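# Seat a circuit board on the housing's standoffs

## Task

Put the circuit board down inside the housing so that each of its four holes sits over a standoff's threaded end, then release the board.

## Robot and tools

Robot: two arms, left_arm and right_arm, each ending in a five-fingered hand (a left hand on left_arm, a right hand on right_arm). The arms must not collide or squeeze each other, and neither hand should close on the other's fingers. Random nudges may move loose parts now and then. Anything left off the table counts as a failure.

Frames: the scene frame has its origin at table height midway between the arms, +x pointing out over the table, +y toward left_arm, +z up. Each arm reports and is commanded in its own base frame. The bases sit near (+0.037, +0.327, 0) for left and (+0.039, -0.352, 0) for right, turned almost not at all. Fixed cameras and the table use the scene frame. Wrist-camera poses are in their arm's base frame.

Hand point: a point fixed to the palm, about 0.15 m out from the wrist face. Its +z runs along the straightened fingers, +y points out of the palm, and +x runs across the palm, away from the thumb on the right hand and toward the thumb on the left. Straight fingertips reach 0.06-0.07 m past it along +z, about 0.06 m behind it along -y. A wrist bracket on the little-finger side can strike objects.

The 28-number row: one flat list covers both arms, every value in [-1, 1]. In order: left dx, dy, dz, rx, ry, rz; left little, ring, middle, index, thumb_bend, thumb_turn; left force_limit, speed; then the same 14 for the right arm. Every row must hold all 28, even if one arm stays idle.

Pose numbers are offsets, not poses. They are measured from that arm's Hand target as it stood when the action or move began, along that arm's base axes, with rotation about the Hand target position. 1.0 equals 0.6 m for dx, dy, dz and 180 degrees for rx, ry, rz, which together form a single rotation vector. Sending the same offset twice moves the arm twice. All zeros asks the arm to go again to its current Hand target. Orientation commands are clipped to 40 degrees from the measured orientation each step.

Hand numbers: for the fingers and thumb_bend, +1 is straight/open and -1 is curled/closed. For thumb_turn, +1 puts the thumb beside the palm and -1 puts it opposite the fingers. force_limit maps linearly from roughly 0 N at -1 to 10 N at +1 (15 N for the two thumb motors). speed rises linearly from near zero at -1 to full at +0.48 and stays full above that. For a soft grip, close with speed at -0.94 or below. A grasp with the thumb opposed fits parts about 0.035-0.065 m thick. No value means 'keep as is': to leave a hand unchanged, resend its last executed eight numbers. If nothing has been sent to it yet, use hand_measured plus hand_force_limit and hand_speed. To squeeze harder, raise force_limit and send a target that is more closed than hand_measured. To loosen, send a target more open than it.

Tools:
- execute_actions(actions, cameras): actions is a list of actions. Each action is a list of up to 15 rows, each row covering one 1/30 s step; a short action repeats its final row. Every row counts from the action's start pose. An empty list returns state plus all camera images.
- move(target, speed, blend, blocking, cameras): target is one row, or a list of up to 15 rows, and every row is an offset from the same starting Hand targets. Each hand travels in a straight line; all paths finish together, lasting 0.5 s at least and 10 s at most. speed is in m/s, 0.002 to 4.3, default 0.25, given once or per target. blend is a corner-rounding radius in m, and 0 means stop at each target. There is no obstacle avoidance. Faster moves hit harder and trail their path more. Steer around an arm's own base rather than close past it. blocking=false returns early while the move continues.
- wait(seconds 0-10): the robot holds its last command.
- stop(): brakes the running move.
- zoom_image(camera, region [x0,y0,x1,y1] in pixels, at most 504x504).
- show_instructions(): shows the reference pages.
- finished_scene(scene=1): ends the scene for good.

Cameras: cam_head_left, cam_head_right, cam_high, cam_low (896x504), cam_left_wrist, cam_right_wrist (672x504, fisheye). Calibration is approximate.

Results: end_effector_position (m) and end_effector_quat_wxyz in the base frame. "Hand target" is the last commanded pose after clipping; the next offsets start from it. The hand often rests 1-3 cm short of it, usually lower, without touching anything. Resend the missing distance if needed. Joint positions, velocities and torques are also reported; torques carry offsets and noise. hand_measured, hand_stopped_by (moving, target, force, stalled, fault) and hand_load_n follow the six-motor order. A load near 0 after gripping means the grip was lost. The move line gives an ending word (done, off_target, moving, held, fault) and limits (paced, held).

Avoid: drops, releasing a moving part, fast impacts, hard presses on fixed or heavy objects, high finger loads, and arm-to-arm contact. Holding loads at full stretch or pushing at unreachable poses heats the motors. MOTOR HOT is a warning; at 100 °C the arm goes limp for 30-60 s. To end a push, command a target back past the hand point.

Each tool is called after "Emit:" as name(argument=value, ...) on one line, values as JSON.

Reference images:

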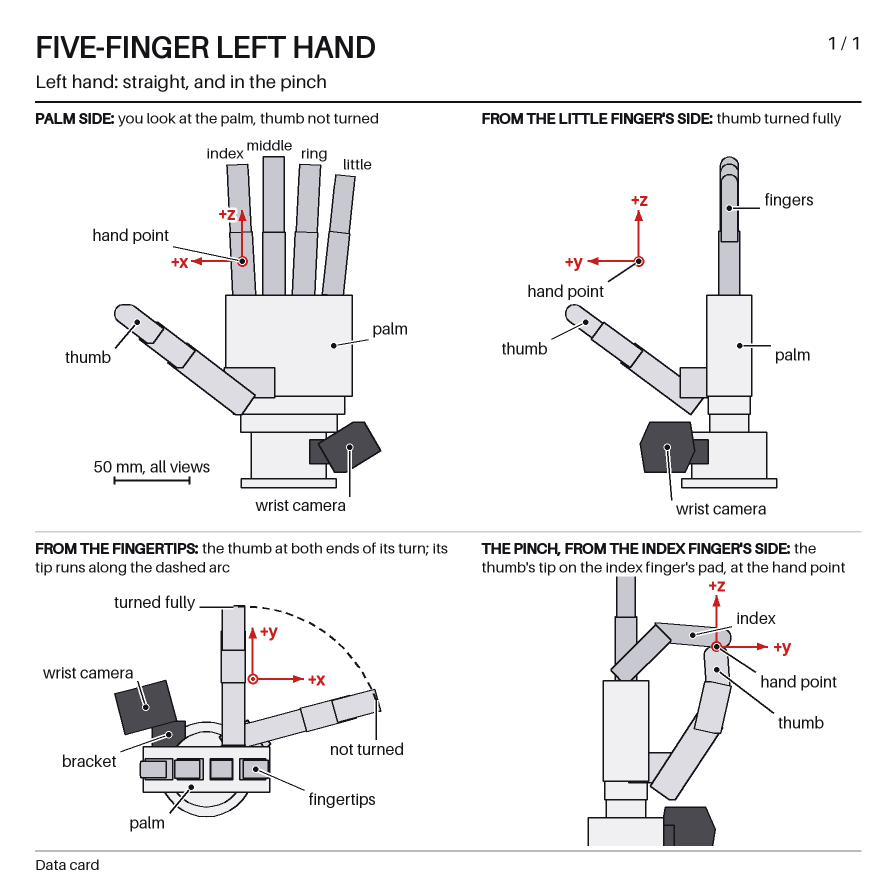

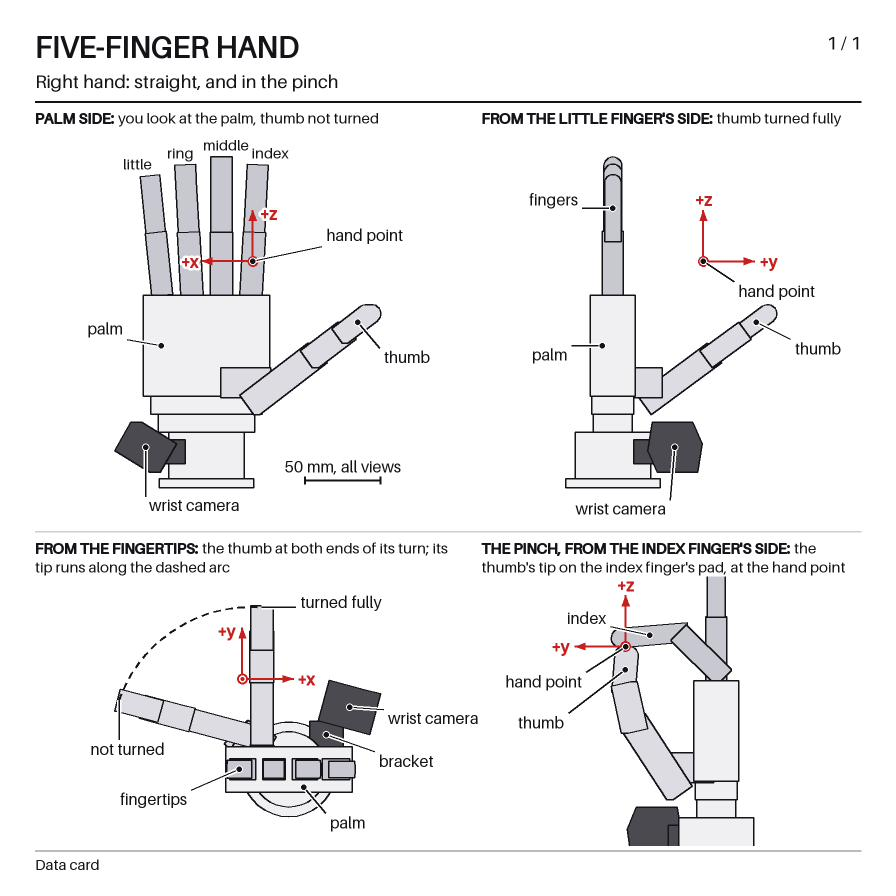

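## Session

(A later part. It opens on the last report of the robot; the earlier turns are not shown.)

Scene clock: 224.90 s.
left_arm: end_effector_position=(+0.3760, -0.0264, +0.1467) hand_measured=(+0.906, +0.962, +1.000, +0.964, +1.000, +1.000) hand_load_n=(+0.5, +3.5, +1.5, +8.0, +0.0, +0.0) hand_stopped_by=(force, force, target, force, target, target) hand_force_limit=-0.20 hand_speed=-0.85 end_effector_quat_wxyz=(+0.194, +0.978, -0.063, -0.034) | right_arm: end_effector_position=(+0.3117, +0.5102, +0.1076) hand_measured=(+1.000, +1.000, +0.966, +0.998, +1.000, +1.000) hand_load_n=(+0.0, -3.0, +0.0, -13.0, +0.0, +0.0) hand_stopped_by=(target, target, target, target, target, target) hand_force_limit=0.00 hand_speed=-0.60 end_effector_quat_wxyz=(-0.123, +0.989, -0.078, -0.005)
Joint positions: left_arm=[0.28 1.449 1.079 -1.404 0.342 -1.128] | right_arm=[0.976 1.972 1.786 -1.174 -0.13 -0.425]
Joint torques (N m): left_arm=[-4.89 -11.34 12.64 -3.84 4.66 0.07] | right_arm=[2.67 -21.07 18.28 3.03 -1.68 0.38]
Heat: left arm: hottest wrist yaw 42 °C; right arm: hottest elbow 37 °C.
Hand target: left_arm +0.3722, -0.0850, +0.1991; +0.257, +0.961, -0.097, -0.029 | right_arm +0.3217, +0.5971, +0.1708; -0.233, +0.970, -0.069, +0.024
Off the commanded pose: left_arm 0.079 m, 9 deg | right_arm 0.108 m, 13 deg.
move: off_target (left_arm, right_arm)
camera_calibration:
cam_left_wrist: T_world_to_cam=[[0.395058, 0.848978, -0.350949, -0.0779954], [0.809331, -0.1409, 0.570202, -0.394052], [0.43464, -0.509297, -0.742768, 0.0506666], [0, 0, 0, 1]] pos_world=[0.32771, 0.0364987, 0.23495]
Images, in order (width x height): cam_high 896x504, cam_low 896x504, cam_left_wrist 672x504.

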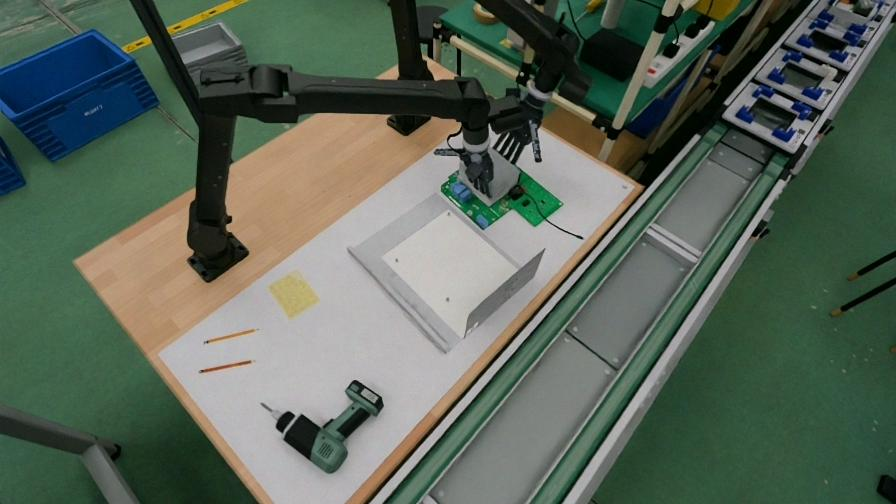

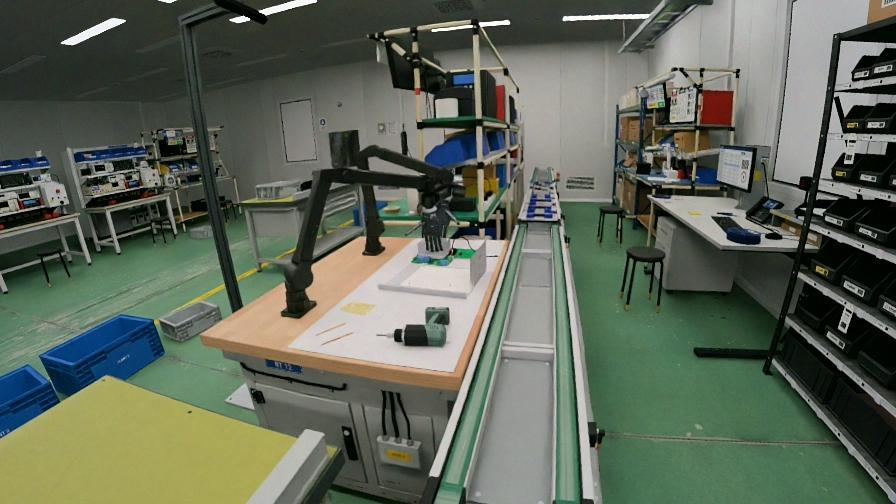

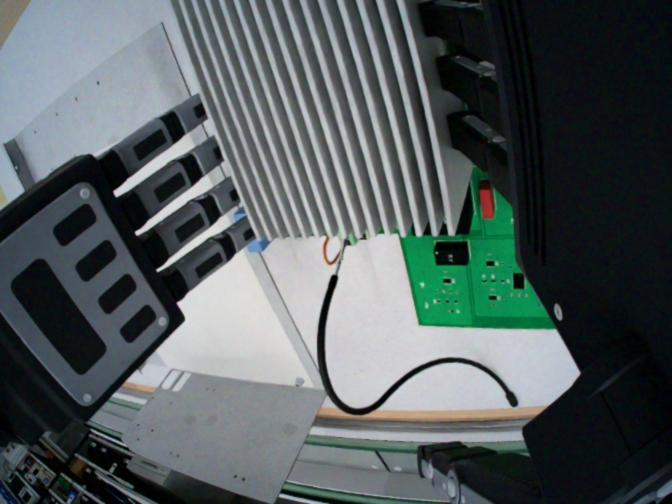

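Emit:
move(target=[[-0.002,-0.01,0.0,0,0,0,0.85,0.92,1,0.92,1,1,-0.2,-0.85,0.002,0.025,0.03,0,0,0.02,1,1,0.965,1,1,1,0,-0.6],[-0.002,-0.01,0.05,0,0,0,0.85,0.92,1,0.92,1,1,-0.2,-0.85,0.002,0.025,0.09,0,0,0.02,1,1,0.965,1,1,1,0,-0.6]], speed=[0.05,0.06], cameras=["cam_high","cam_low","cam_left_wrist"])

Emit:
zoom_image(camera="cam_high", region=[380, 90, 580, 270])

Emit:
zoom_image(camera="cam_low", region=[370, 180, 530, 300])

Scene clock: 227.80 s.
left_arm: end_effector_position=(+0.3767, -0.0338, +0.1798) hand_measured=(+0.904, +0.962, +1.000, +0.962, +1.000, +1.000) hand_load_n=(+0.0, +3.5, +2.5, +4.0, +0.0, +0.5) hand_stopped_by=(force, force, target, force, target, target) hand_force_limit=-0.20 hand_speed=-0.85 end_effector_quat_wxyz=(+0.194, +0.978, -0.066, -0.030) | right_arm: end_effector_position=(+0.3112, +0.5086, +0.1395) hand_measured=(+1.000, +1.000, +0.966, +0.998, +1.000, +1.000) hand_load_n=(-2.0, -8.0, +0.0, -10.0, +0.0, +0.0) hand_stopped_by=(target, target, target, target, target, target) hand_force_limit=0.00 hand_speed=-0.60 end_effector_quat_wxyz=(-0.085, +0.993, -0.072, -0.028)
Joint positions: left_arm=[0.262 1.414 1.134 -1.483 0.348 -1.14] | right_arm=[0.976 2.027 1.952 -1.374 -0.133 -0.442]
Joint torques (N m): left_arm=[-4.78 -10.58 13.07 -3.67 4.56 0.02] | right_arm=[3.19 -23.47 20.51 3.7 -2.37 0.04]
Heat: left arm: hottest wrist yaw 47 °C; right arm: hottest elbow 38 °C.
Hand target: left_arm +0.3710, -0.0911, +0.2291; +0.257, +0.961, -0.097, -0.029 | right_arm +0.3229, +0.6121, +0.2247; -0.234, +0.971, -0.038, +0.016
Off the commanded pose: left_arm 0.076 m, 8 deg | right_arm 0.135 m, 18 deg.
move: off_target (left_arm, right_arm)
camera_calibration:
cam_left_wrist: T_world_to_cam=[[0.402439, 0.846264, -0.349113, -0.0636159], [0.803938, -0.144303, 0.57694, -0.413746], [0.437866, -0.512849, -0.738417, 0.0689795], [0, 0, 0, 1]] pos_world=[0.328024, 0.0295071, 0.267433]
Images, in order (width x height): cam_high 896x504, cam_low 896x504, cam_left_wrist 672x504.

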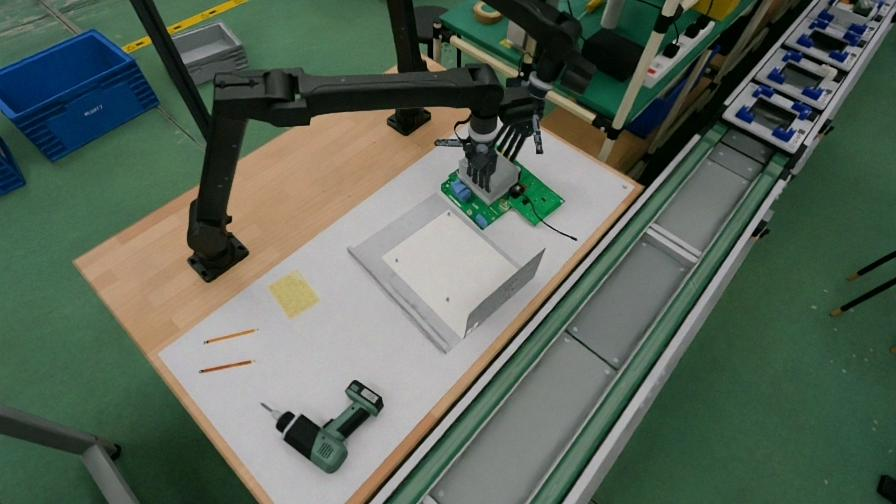

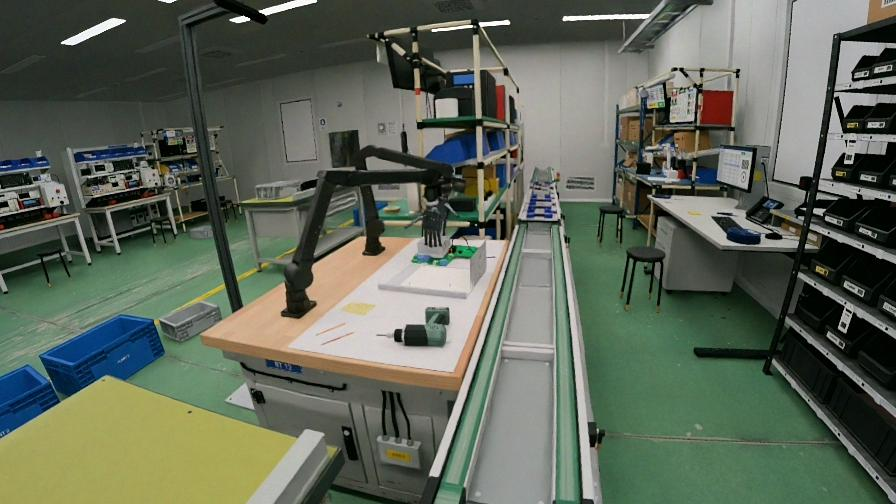

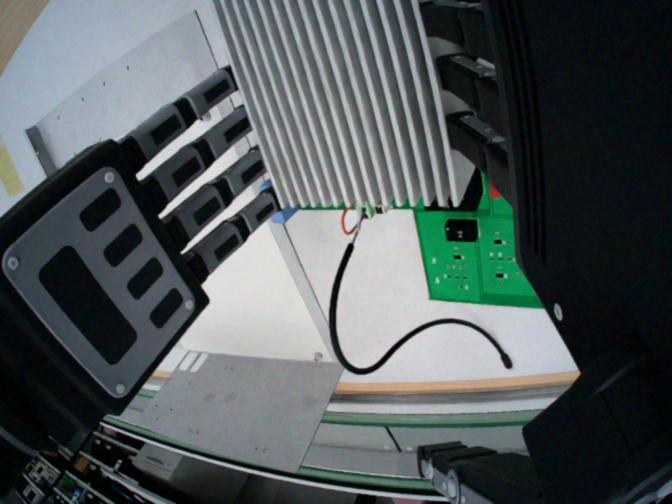

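Scaled by 2.520.

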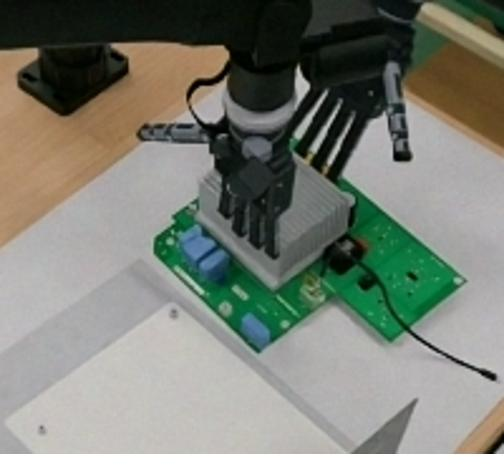

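Scaled by 3.150.

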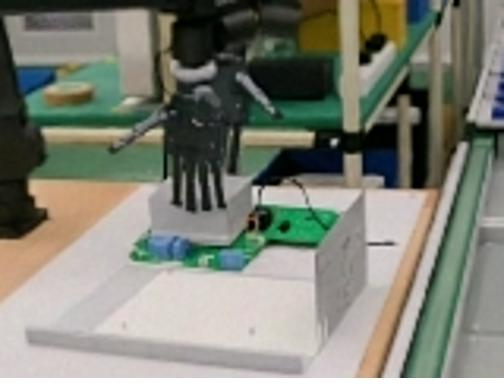

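Emit:
move(target=[[0,0,-0.1,0,0,0,0.85,0.92,1,0.92,1,1,-0.2,-0.85,0,0,-0.15,0,0,0,1,1,0.965,1,1,1,0,-0.6],[0,0.08,-0.12,0,0,0,0.85,0.92,1,0.92,1,1,-0.2,-0.85,0,-0.08,-0.18,0,0,0,1,1,0.965,1,1,1,0,-0.6]], speed=[0.1,0.1], cameras=["cam_high","cam_low","cam_left_wrist"])

Emit:
zoom_image(camera="cam_high", region=[380, 90, 580, 270])

Emit:
zoom_image(camera="cam_low", region=[370, 180, 530, 300])

Scene clock: 233.63 s.
left_arm: end_effector_position=(+0.3766, -0.0190, +0.1601) hand_measured=(+0.904, +0.962, +1.000, +0.962, +1.000, +1.000) hand_load_n=(+0.0, +2.0, -0.5, +5.0, +0.0, +0.0) hand_stopped_by=(force, force, target, force, target, target) hand_force_limit=-0.20 hand_speed=-0.85 end_effector_quat_wxyz=(+0.214, +0.974, -0.074, -0.015) | right_arm: end_effector_position=(+0.3105, +0.5095, +0.1148) hand_measured=(+1.000, +0.998, +0.966, +0.998, +1.000, +1.000) hand_load_n=(+0.0, -10.0, +0.0, -5.0, +0.0, +0.0) hand_stopped_by=(target, target, target, target, target, target) hand_force_limit=0.00 hand_speed=-0.60 end_effector_quat_wxyz=(-0.156, +0.985, -0.069, -0.008)
Joint positions: left_arm=[0.319 1.446 1.095 -1.424 0.384 -1.06] | right_arm=[0.965 1.925 1.731 -1.112 -0.172 -0.443]
Joint torques (N m): left_arm=[-0.85 -5.54 8.25 -0.58 2.52 0.37] | right_arm=[1.2 -17.85 9.39 5.61 -1.27 -0.23]
Heat: left arm: hottest wrist yaw 54 °C; right arm: hottest elbow 39 °C.
Hand target: left_arm +0.3710, -0.0431, +0.1570; +0.257, +0.961, -0.097, -0.029 | right_arm +0.3230, +0.5641, +0.1168; -0.234, +0.971, -0.038, +0.016
Off the commanded pose: left_arm 0.025 m, 6 deg | right_arm 0.056 m, 10 deg.
move: off_target (left_arm, right_arm)
camera_calibration:
cam_left_wrist: T_world_to_cam=[[0.420747, 0.826728, -0.373487, -0.0863738], [0.784946, -0.125376, 0.606746, -0.39739], [0.454788, -0.548453, -0.701689, 0.0493057], [0, 0, 0, 1]] pos_world=[0.325848, 0.0486264, 0.243452]
Images, in order (width x height): cam_high 896x504, cam_low 896x504, cam_left_wrist 672x504.

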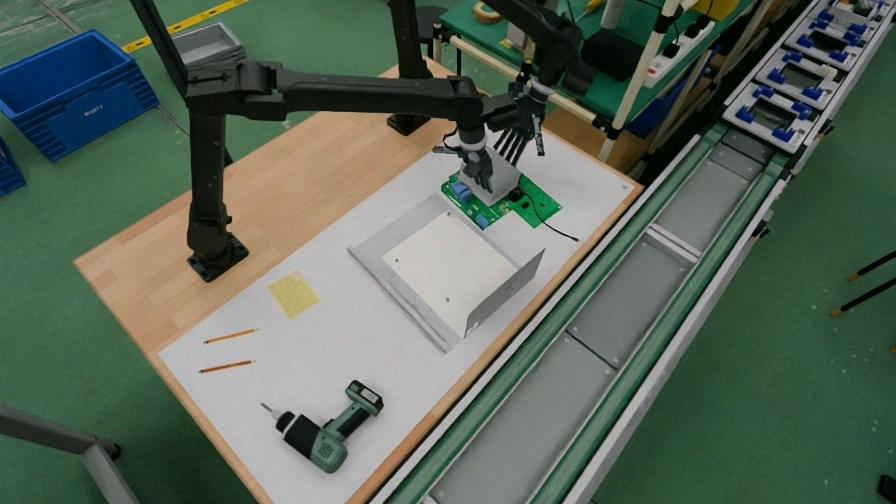

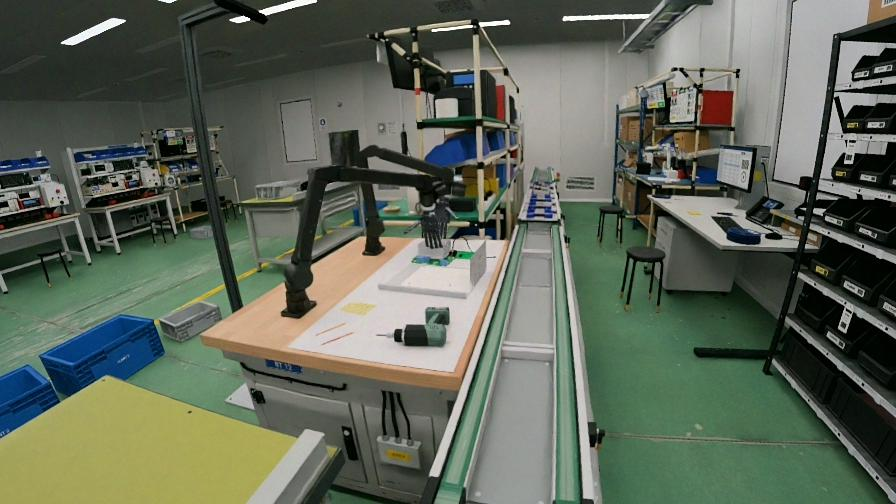

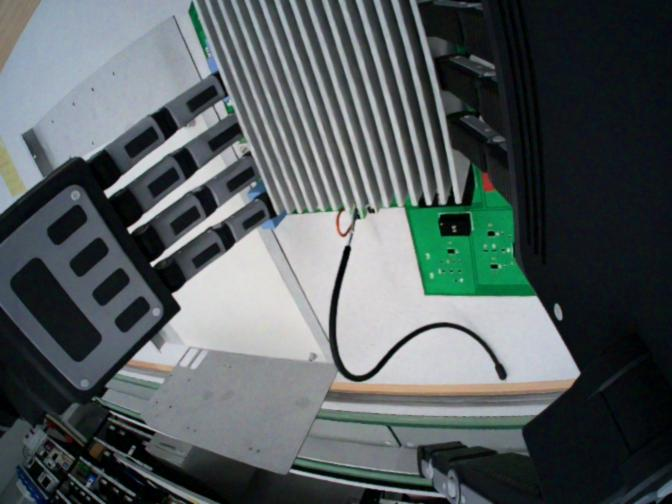

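Scaled by 2.520.

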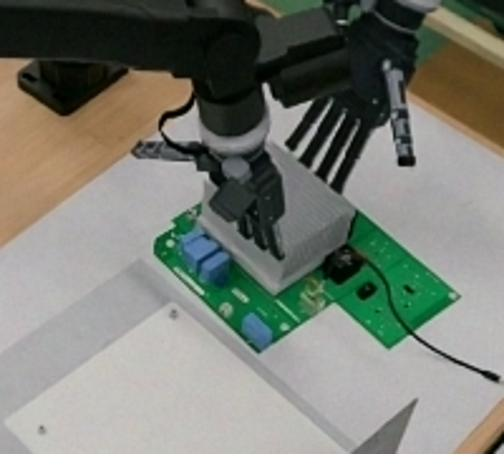

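Scaled by 3.150.

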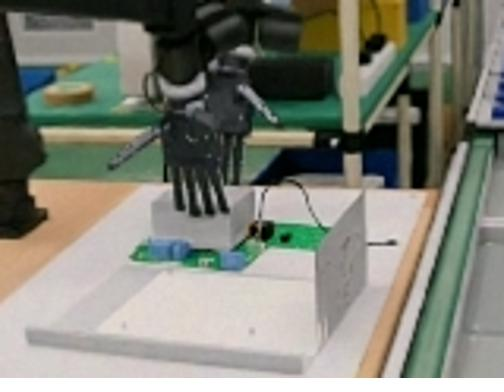

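Emit:
move(target=[[0,0.095,0.015,0,0,0,0.85,0.92,1,0.92,1,1,-0.2,-0.85,-0.022,-0.157,0.039,0,0,0,1,1,0.965,1,1,1,0,-0.6],[-0.003,0.1435,-0.0367,-0.0653,0.0133,0,1,1,1,1,1,1,0,0,-0.045,-0.165,-0.095,0.0825,-0.01,-0.014,1,1,0.965,1,1,1,0,0]], speed=[0.12,0.1], cameras=["cam_high","cam_head_left","cam_left_wrist"])

Emit:
zoom_image(camera="cam_high", region=[380, 90, 580, 270])

Emit:
zoom_image(camera="cam_head_left", region=[230, 180, 370, 310])

Scene clock: 240.80 s.
left_arm: end_effector_position=(+0.3624, +0.0346, +0.1366) hand_measured=(+1.000, +1.000, +1.000, +1.000, +1.000, +1.000) hand_load_n=(+0.0, +0.0, +0.0, -2.0, +0.0, +0.0) hand_stopped_by=(target, target, target, target, target, target) hand_force_limit=0.00 hand_speed=0.00 end_effector_quat_wxyz=(+0.354, +0.930, -0.094, -0.039) | right_arm: end_effector_position=(+0.2889, +0.4631, +0.0473) hand_measured=(+1.000, +1.000, +0.966, +1.000, +1.000, +1.000) hand_load_n=(+0.0, +0.0, +0.0, +0.0, +0.0, +0.0) hand_stopped_by=(target, target, target, target, target, target) hand_force_limit=0.00 hand_speed=0.00 end_effector_quat_wxyz=(-0.341, +0.939, -0.044, +0.024)
Joint positions: left_arm=[0.522 1.687 1.155 -1.578 0.518 -0.701] | right_arm=[0.892 1.669 1.102 -0.388 -0.349 -0.472]
Joint torques (N m): left_arm=[2.2 -8 10.33 -0.72 0.17 0.18] | right_arm=[-1.67 -16.15 6.46 1.94 -0.21 0.16]
Heat: left arm: hottest wrist yaw 48 °C; right arm: hottest elbow 38 °C.
Hand target: left_arm +0.3692, +0.0431, +0.1350; +0.356, +0.929, -0.094, -0.039 | right_arm +0.2960, +0.4651, +0.0597; -0.357, +0.932, -0.058, +0.031
Off the commanded pose: left_arm 0.011 m, 0 deg | right_arm 0.014 m, 3 deg.
move: off_target (left_arm, right_arm); target 2's new numbers were sent with right_arm's hand 0.014 m and 3 deg from that target
camera_calibration:
cam_left_wrist: T_world_to_cam=[[0.428595, 0.660137, -0.616868, -0.0972348], [0.818231, 0.00594063, 0.574858, -0.377574], [0.38315, -0.751122, -0.537599, 0.0791635], [0, 0, 0, 1]] pos_world=[0.320286, 0.125893, 0.199629]
Images, in order (width x height): cam_head_left 896x504, cam_high 896x504, cam_left_wrist 672x504.

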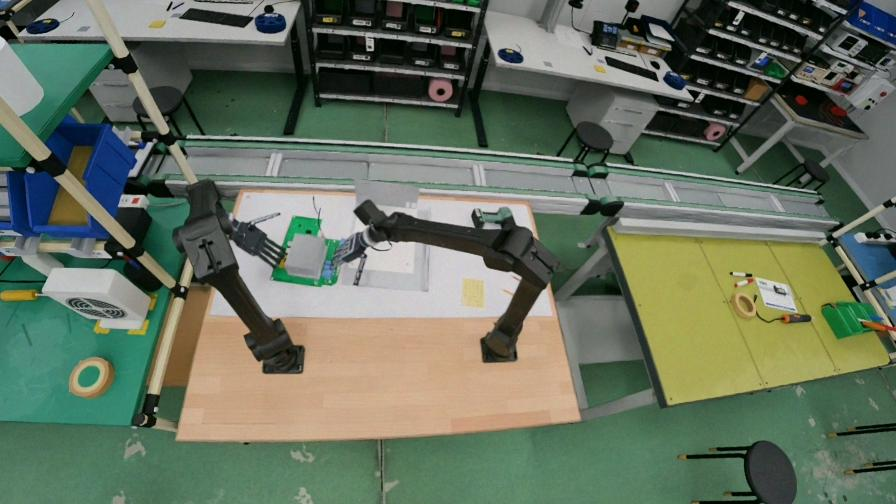

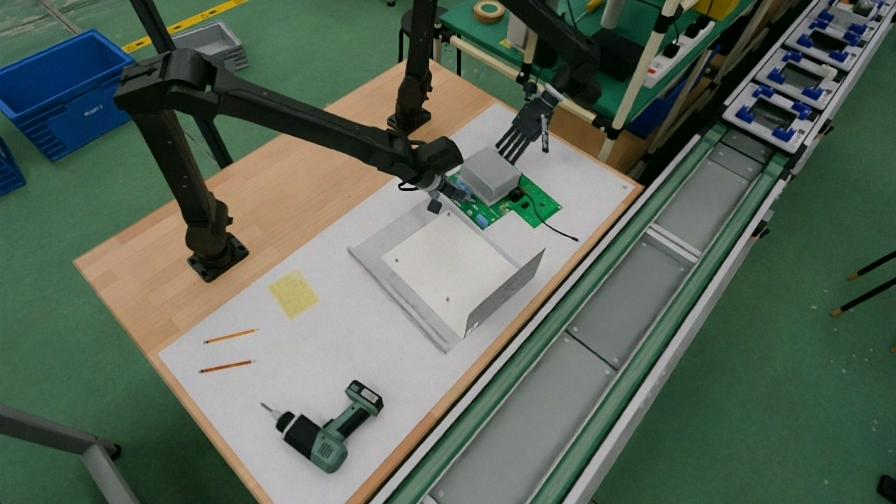

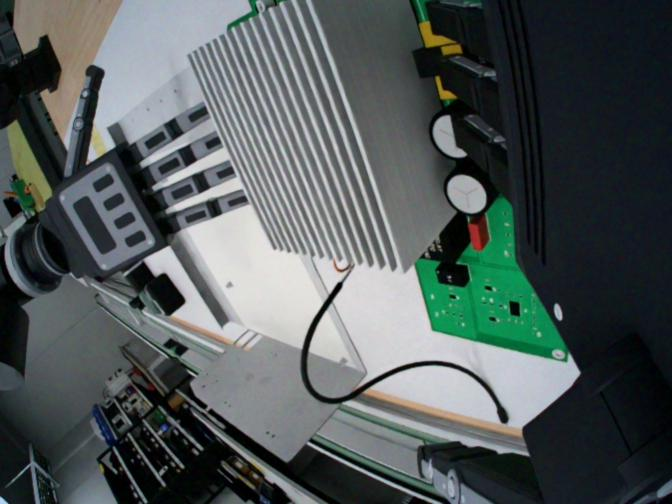

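Scaled by 2.520.

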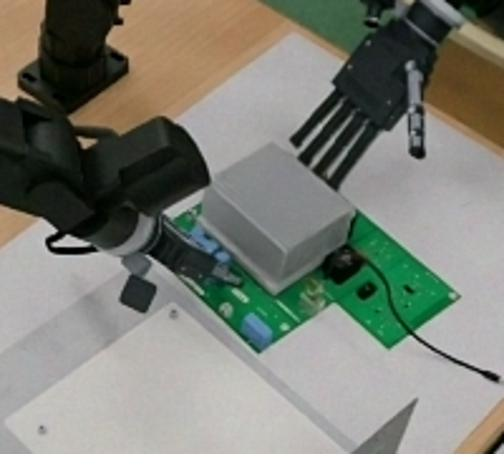

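Scaled by 3.600.

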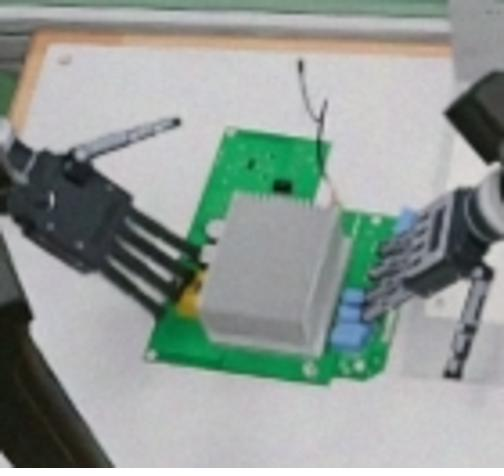

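Emit:
move(target=[[-0.014,-0.1335,0.0,0,0,0,1,1,1,1,1,1,0,0,0.014,0.133,0.01,0,0,0,1,0.96,0.93,0.96,1,1,0,0]], speed=[0.07], cameras=["cam_high","cam_head_left","cam_left_wrist"])

Emit:
zoom_image(camera="cam_high", region=[380, 90, 580, 270])

Emit:
zoom_image(camera="cam_head_left", region=[230, 180, 370, 310])

Scene clock: 243.47 s.
left_arm: end_effector_position=(+0.3615, +0.0035, +0.1368) hand_measured=(+1.000, +1.000, +1.000, +1.000, +1.000, +1.000) hand_load_n=(+0.0, +0.0, +1.5, +0.0, +0.0, +0.0) hand_stopped_by=(target, target, target, target, target, target) hand_force_limit=0.00 hand_speed=0.00 end_effector_quat_wxyz=(+0.325, +0.942, -0.077, -0.030) | right_arm: end_effector_position=(+0.2979, +0.5031, +0.0625) hand_measured=(+1.000, +0.960, +0.930, +0.960, +1.000, +1.000) hand_load_n=(+0.0, -1.0, -5.5, +0.0, +0.0, -0.5) hand_stopped_by=(target, target, target, target, target, target) hand_force_limit=0.00 hand_speed=0.00 end_effector_quat_wxyz=(-0.338, +0.939, -0.062, +0.028)
Joint positions: left_arm=[0.451 1.59 1.076 -1.486 0.524 -0.841] | right_arm=[0.929 1.729 1.228 -0.439 -0.307 -0.409]
Joint torques (N m): left_arm=[-4.37 -8.59 5.2 0.12 2.45 -0.1] | right_arm=[1.61 -11.4 13.03 2.1 0.01 0.21]
Heat: left arm: hottest wrist yaw 47 °C; right arm: hottest elbow 38 °C.
Hand target: left_arm +0.3608, -0.0370, +0.1350; +0.356, +0.929, -0.094, -0.039 | right_arm +0.3044, +0.5450, +0.0659; -0.358, +0.932, -0.058, +0.031
Off the commanded pose: left_arm 0.041 m, 5 deg | right_arm 0.042 m, 2 deg.
move: off_target (left_arm, right_arm)
camera_calibration:
cam_left_wrist: T_world_to_cam=[[0.409312, 0.714046, -0.56798, -0.0760874], [0.811201, 0.000142831, 0.584767, -0.375508], [0.417632, -0.700099, -0.579177, 0.049279], [0, 0, 0, 1]] pos_world=[0.315176, 0.0888837, 0.20491]
Images, in order (width x height): cam_head_left 896x504, cam_high 896x504, cam_left_wrist 672x504.

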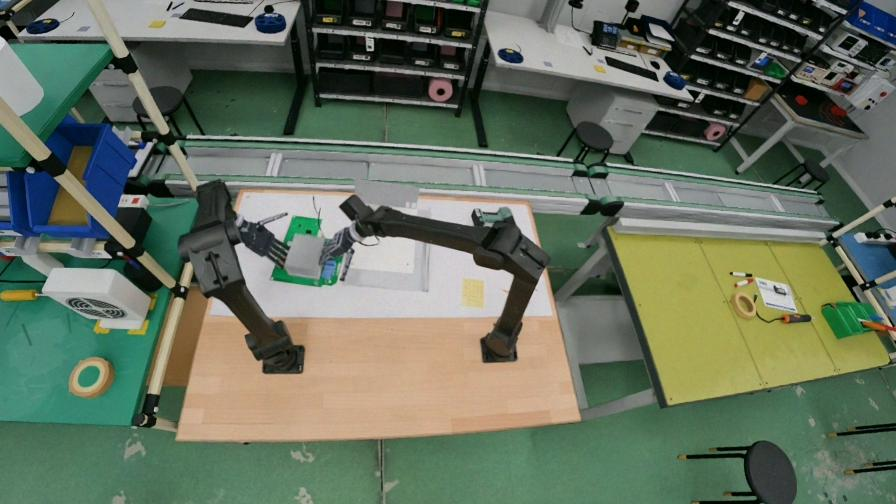

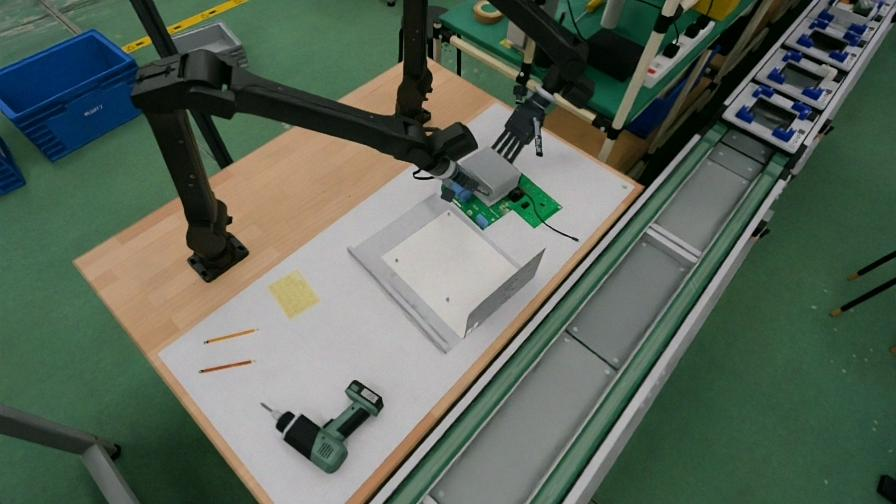

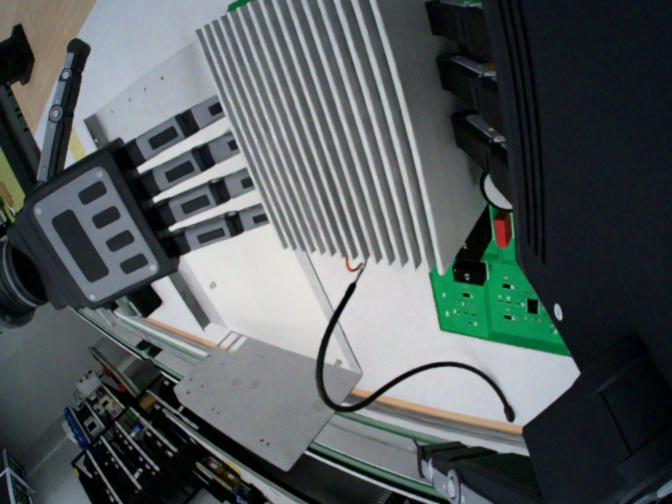

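Scaled by 2.520.

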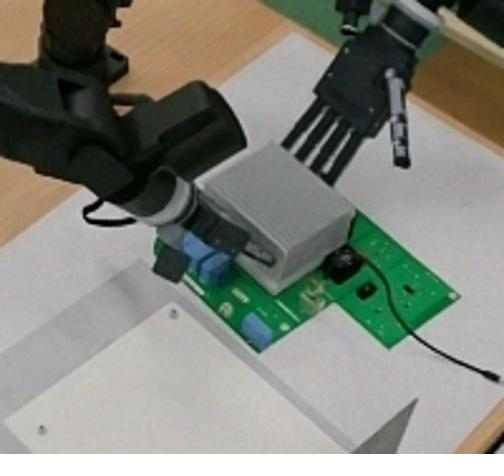

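Scaled by 3.600.

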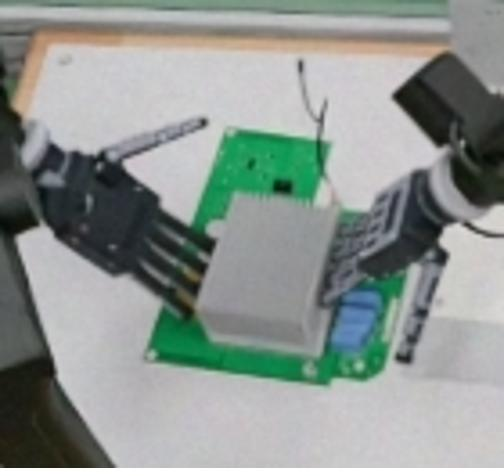

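Emit:
execute_actions(actions=[])

Scene clock: 244.73 s.
left_arm: end_effector_position=(+0.3615, +0.0035, +0.1368) hand_measured=(+1.000, +1.000, +1.000, +1.000, +1.000, +1.000) hand_load_n=(+0.0, +0.0, +1.5, +0.0, +0.0, +0.0) hand_stopped_by=(target, target, target, target, target, target) hand_force_limit=0.00 hand_speed=0.00 end_effector_quat_wxyz=(+0.325, +0.942, -0.077, -0.030) | right_arm: end_effector_position=(+0.2979, +0.5031, +0.0625) hand_measured=(+1.000, +0.960, +0.930, +0.960, +1.000, +1.000) hand_load_n=(+0.0, -1.0, -5.5, +0.0, +0.0, +0.0) hand_stopped_by=(target, target, target, target, target, target) hand_force_limit=0.00 hand_speed=0.00 end_effector_quat_wxyz=(-0.338, +0.939, -0.062, +0.028)
Joint positions: left_arm=[0.451 1.59 1.076 -1.486 0.524 -0.841] | right_arm=[0.929 1.729 1.228 -0.439 -0.307 -0.409]
Joint velocities: within noise
Joint torques (N m): left_arm=[-4.42 -8.53 5.22 0.13 2.45 -0.1] | right_arm=[1.85 -11.4 13.01 2.14 0.01 0.22]
Heat: left arm: hottest wrist yaw 47 °C; right arm: hottest elbow 38 °C.
Hand target: left_arm +0.3608, -0.0370, +0.1350; +0.356, +0.929, -0.094, -0.039 | right_arm +0.3044, +0.5450, +0.0659; -0.358, +0.932, -0.058, +0.031
Off the commanded pose: left_arm 0.041 m, 5 deg | right_arm 0.042 m, 2 deg.
camera_calibration:
cam_left_wrist: T_world_to_cam=[[0.409312, 0.714046, -0.56798, -0.0760874], [0.811201, 0.000142831, 0.584767, -0.375508], [0.417632, -0.700099, -0.579177, 0.049279], [0, 0, 0, 1]] pos_world=[0.315176, 0.0888837, 0.20491]
cam_right_wrist: T_world_to_cam=[[0.11697, -0.775442, -0.62049, 0.393814], [-0.887335, -0.362206, 0.285384, 0.427781], [-0.446044, 0.517201, -0.730444, 0.0303186], [0, 0, 0, 1]] pos_world=[0.347044, 0.444644, 0.144422]

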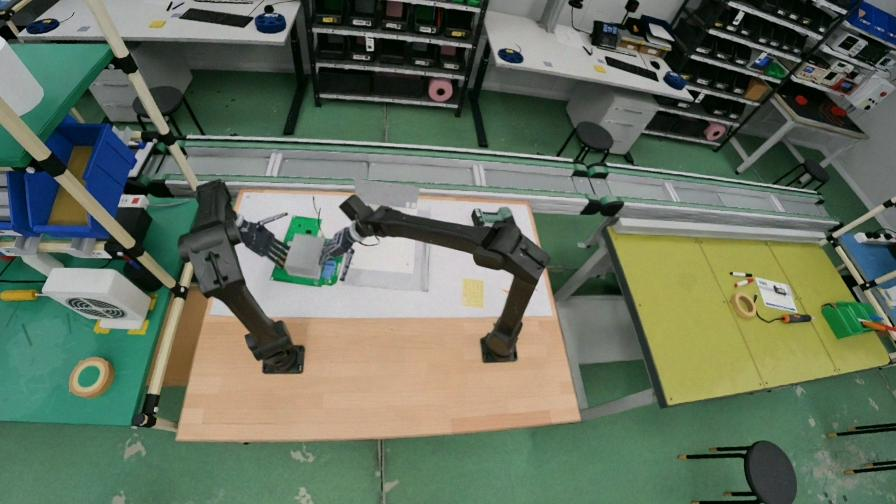

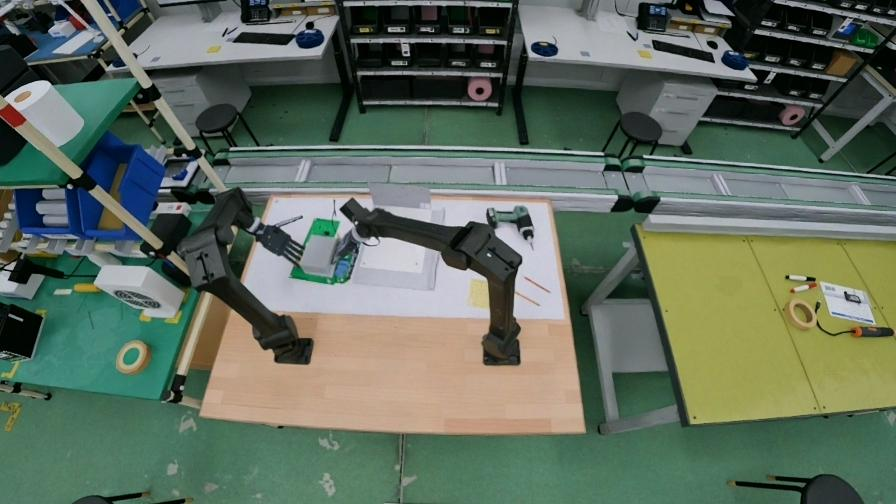

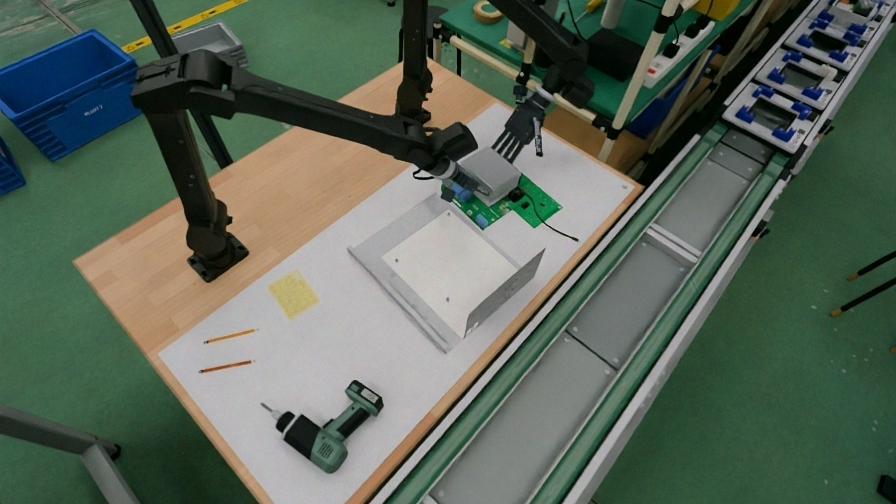

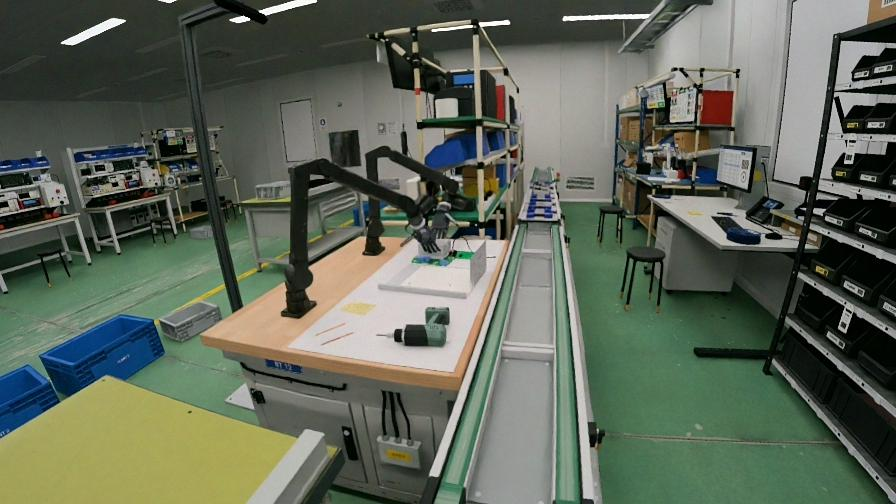

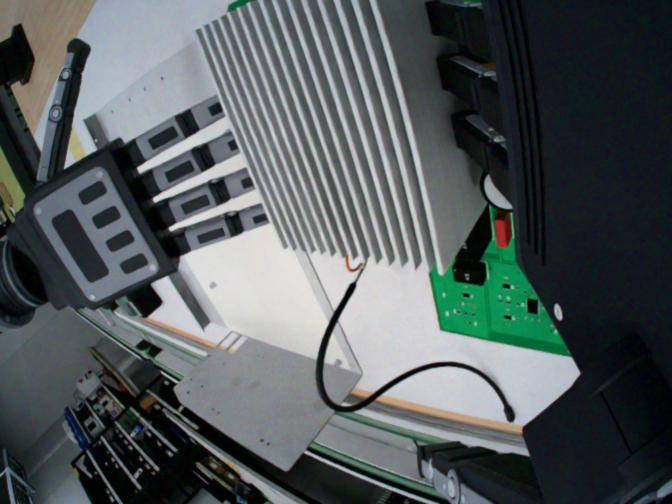

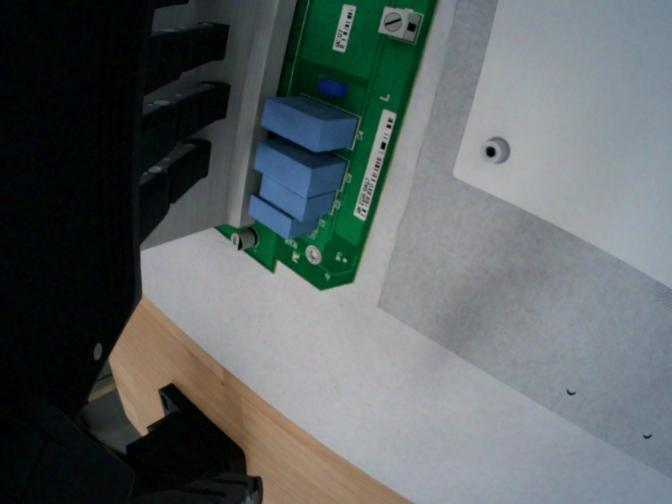

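Emit:
execute_actions(actions=[[[0,0,0,0,0,0,0.8,0.88,0.97,0.88,1,1,-0.2,-0.8,0,0,0,0,0,0,1,0.95,0.90,0.95,1,1,0,0]]])

Emit:
move(target=[-0.005,-0.045,0,0,0,0,0.8,0.88,0.97,0.88,1,1,-0.2,-0.8,0.005,0.045,0,0,0,0,1,0.95,0.90,0.95,1,1,0,0], speed=0.1)

Scene clock: 245.80 s.
left_arm: end_effector_position=(+0.3613, +0.0038, +0.1356) hand_measured=(+0.800, +0.912, +0.988, +0.946, +1.000, +1.000) hand_load_n=(+2.0, +6.0, +2.0, +0.5, +0.0, +0.0) hand_stopped_by=(target, force, force, force, target, target) hand_force_limit=-0.20 hand_speed=-0.80 end_effector_quat_wxyz=(+0.322, +0.943, -0.080, -0.028) | right_arm: end_effector_position=(+0.2980, +0.5043, +0.0627) hand_measured=(+1.000, +0.948, +0.900, +0.950, +1.000, +1.000) hand_load_n=(+0.0, -4.5, +0.0, -1.5, +0.0, +0.0) hand_stopped_by=(target, target, target, target, target, target) hand_force_limit=0.00 hand_speed=0.00 end_effector_quat_wxyz=(-0.338, +0.939, -0.063, +0.028)
Joint positions: left_arm=[0.45 1.59 1.074 -1.479 0.521 -0.836] | right_arm=[0.931 1.731 1.232 -0.44 -0.305 -0.405]
Joint torques (N m): left_arm=[-4.37 -8.47 5.35 -0.1 2.58 -0.08] | right_arm=[1.85 -11.63 12.83 2.11 -0.03 0.16]
Heat: left arm: hottest wrist yaw 47 °C; right arm: hottest elbow 38 °C.
Hand target: left_arm +0.3607, -0.0371, +0.1350; +0.356, +0.929, -0.094, -0.039 | right_arm +0.3044, +0.5449, +0.0657; -0.357, +0.932, -0.058, +0.031
Off the commanded pose: left_arm 0.041 m, 5 deg | right_arm 0.041 m, 2 deg.

Scene clock: 247.03 s.
left_arm: end_effector_position=(+0.3593, -0.0011, +0.1360) hand_measured=(+0.800, +0.912, +0.986, +0.948, +1.000, +1.000) hand_load_n=(+2.5, +6.5, +2.0, +4.0, +0.0, +0.0) hand_stopped_by=(target, force, force, force, target, target) hand_force_limit=-0.20 hand_speed=-0.80 end_effector_quat_wxyz=(+0.300, +0.950, -0.087, -0.020) | right_arm: end_effector_position=(+0.2978, +0.5062, +0.0660) hand_measured=(+1.000, +0.948, +0.900, +0.950, +1.000, +1.000) hand_load_n=(+0.0, -6.0, -0.5, -5.0, +0.0, +0.0) hand_stopped_by=(target, target, target, target, target, target) hand_force_limit=0.00 hand_speed=0.00 end_effector_quat_wxyz=(-0.324, +0.943, -0.069, +0.024)
Joint positions: left_arm=[0.431 1.55 1.055 -1.446 0.498 -0.862] | right_arm=[0.936 1.742 1.267 -0.492 -0.291 -0.397]
Joint torques (N m): left_arm=[-6.77 -7.88 3.96 -0.21 3.94 -0.35] | right_arm=[3.19 -9.29 15.15 3.37 -0.07 0.29]
Heat: left arm: hottest wrist yaw 48 °C; right arm: hottest elbow 39 °C.
Hand target: left_arm +0.3578, -0.0640, +0.1350; +0.356, +0.929, -0.094, -0.039 | right_arm +0.3074, +0.5719, +0.0657; -0.357, +0.932, -0.058, +0.031
Off the commanded pose: left_arm 0.063 m, 7 deg | right_arm 0.066 m, 4 deg.
move: off_target (left_arm, right_arm)

Emit:
move(target=[[-0.005,-0.04,0,0,0,0,0.8,0.88,0.97,0.88,1,1,-0.2,-0.8,0.005,0.04,0,0,0,0,1,0.955,0.91,0.95,1,1,0,0],[-0.005,-0.04,0.08,0,0,0,0.8,0.88,0.97,0.88,1,1,-0.2,-0.8,0.005,0.04,0.10,0,0,0,1,0.955,0.91,0.95,1,1,0,0]], speed=0.1, cameras=["cam_high","cam_low","cam_left_wrist"])

Scene clock: 249.63 s.
left_arm: end_effector_position=(+0.3586, -0.0099, +0.1368) hand_measured=(+0.802, +0.912, +0.986, +0.948, +1.000, +1.000) hand_load_n=(+11.5, +8.0, +1.0, +7.5, +0.0, +0.0) hand_stopped_by=(target, force, force, force, target, target) hand_force_limit=-0.20 hand_speed=-0.80 end_effector_quat_wxyz=(+0.264, +0.960, -0.088, -0.021) | right_arm: end_effector_position=(+0.2979, +0.5072, +0.0776) hand_measured=(+1.000, +0.954, +0.908, +0.948, +1.000, +1.000) hand_load_n=(+0.0, -4.0, -1.0, -11.0, +0.0, +0.0) hand_stopped_by=(target, target, target, target, target, target) hand_force_limit=0.00 hand_speed=0.00 end_effector_quat_wxyz=(-0.275, +0.958, -0.081, +0.011)
Joint positions: left_arm=[0.388 1.5 1.04 -1.415 0.449 -0.93] | right_arm=[0.947 1.782 1.383 -0.67 -0.256 -0.388]
Joint torques (N m): left_arm=[-7.12 -10.17 8.87 -4.72 4.72 -0.32] | right_arm=[3.43 -14.8 17.47 3.51 -1.05 0.31]
Heat: left arm: hottest wrist yaw 53 °C; right arm: hottest elbow 39 °C.
Hand target: left_arm +0.3548, -0.0880, +0.1830; +0.356, +0.929, -0.094, -0.039 | right_arm +0.3104, +0.5959, +0.1258; -0.357, +0.932, -0.058, +0.031
Off the commanded pose: left_arm 0.091 m, 11 deg | right_arm 0.102 m, 10 deg.
move: off_target (left_arm, right_arm)
camera_calibration:
cam_left_wrist: T_world_to_cam=[[0.439285, 0.770776, -0.461446, -0.0901494], [0.789588, -0.0862853, 0.60754, -0.369477], [0.428462, -0.631236, -0.6465, 0.0471353], [0, 0, 0, 1]] pos_world=[0.31114, 0.0673581, 0.213346]
Images, in order (width x height): cam_high 896x504, cam_low 896x504, cam_left_wrist 672x504.

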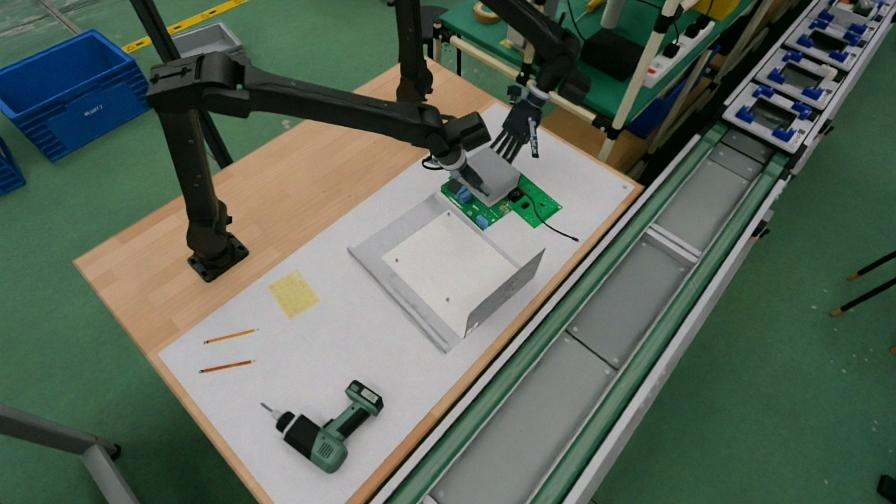

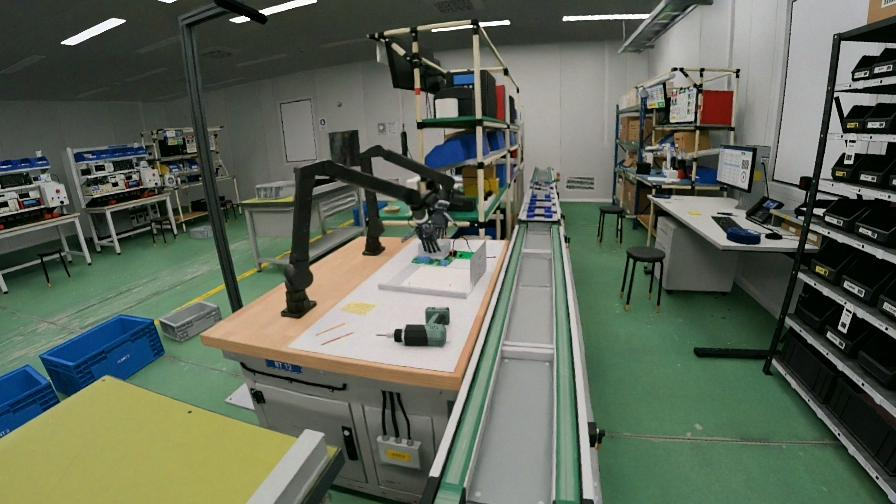

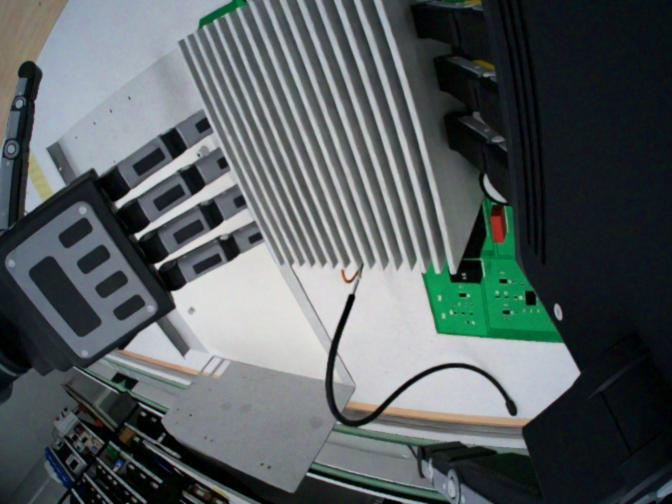

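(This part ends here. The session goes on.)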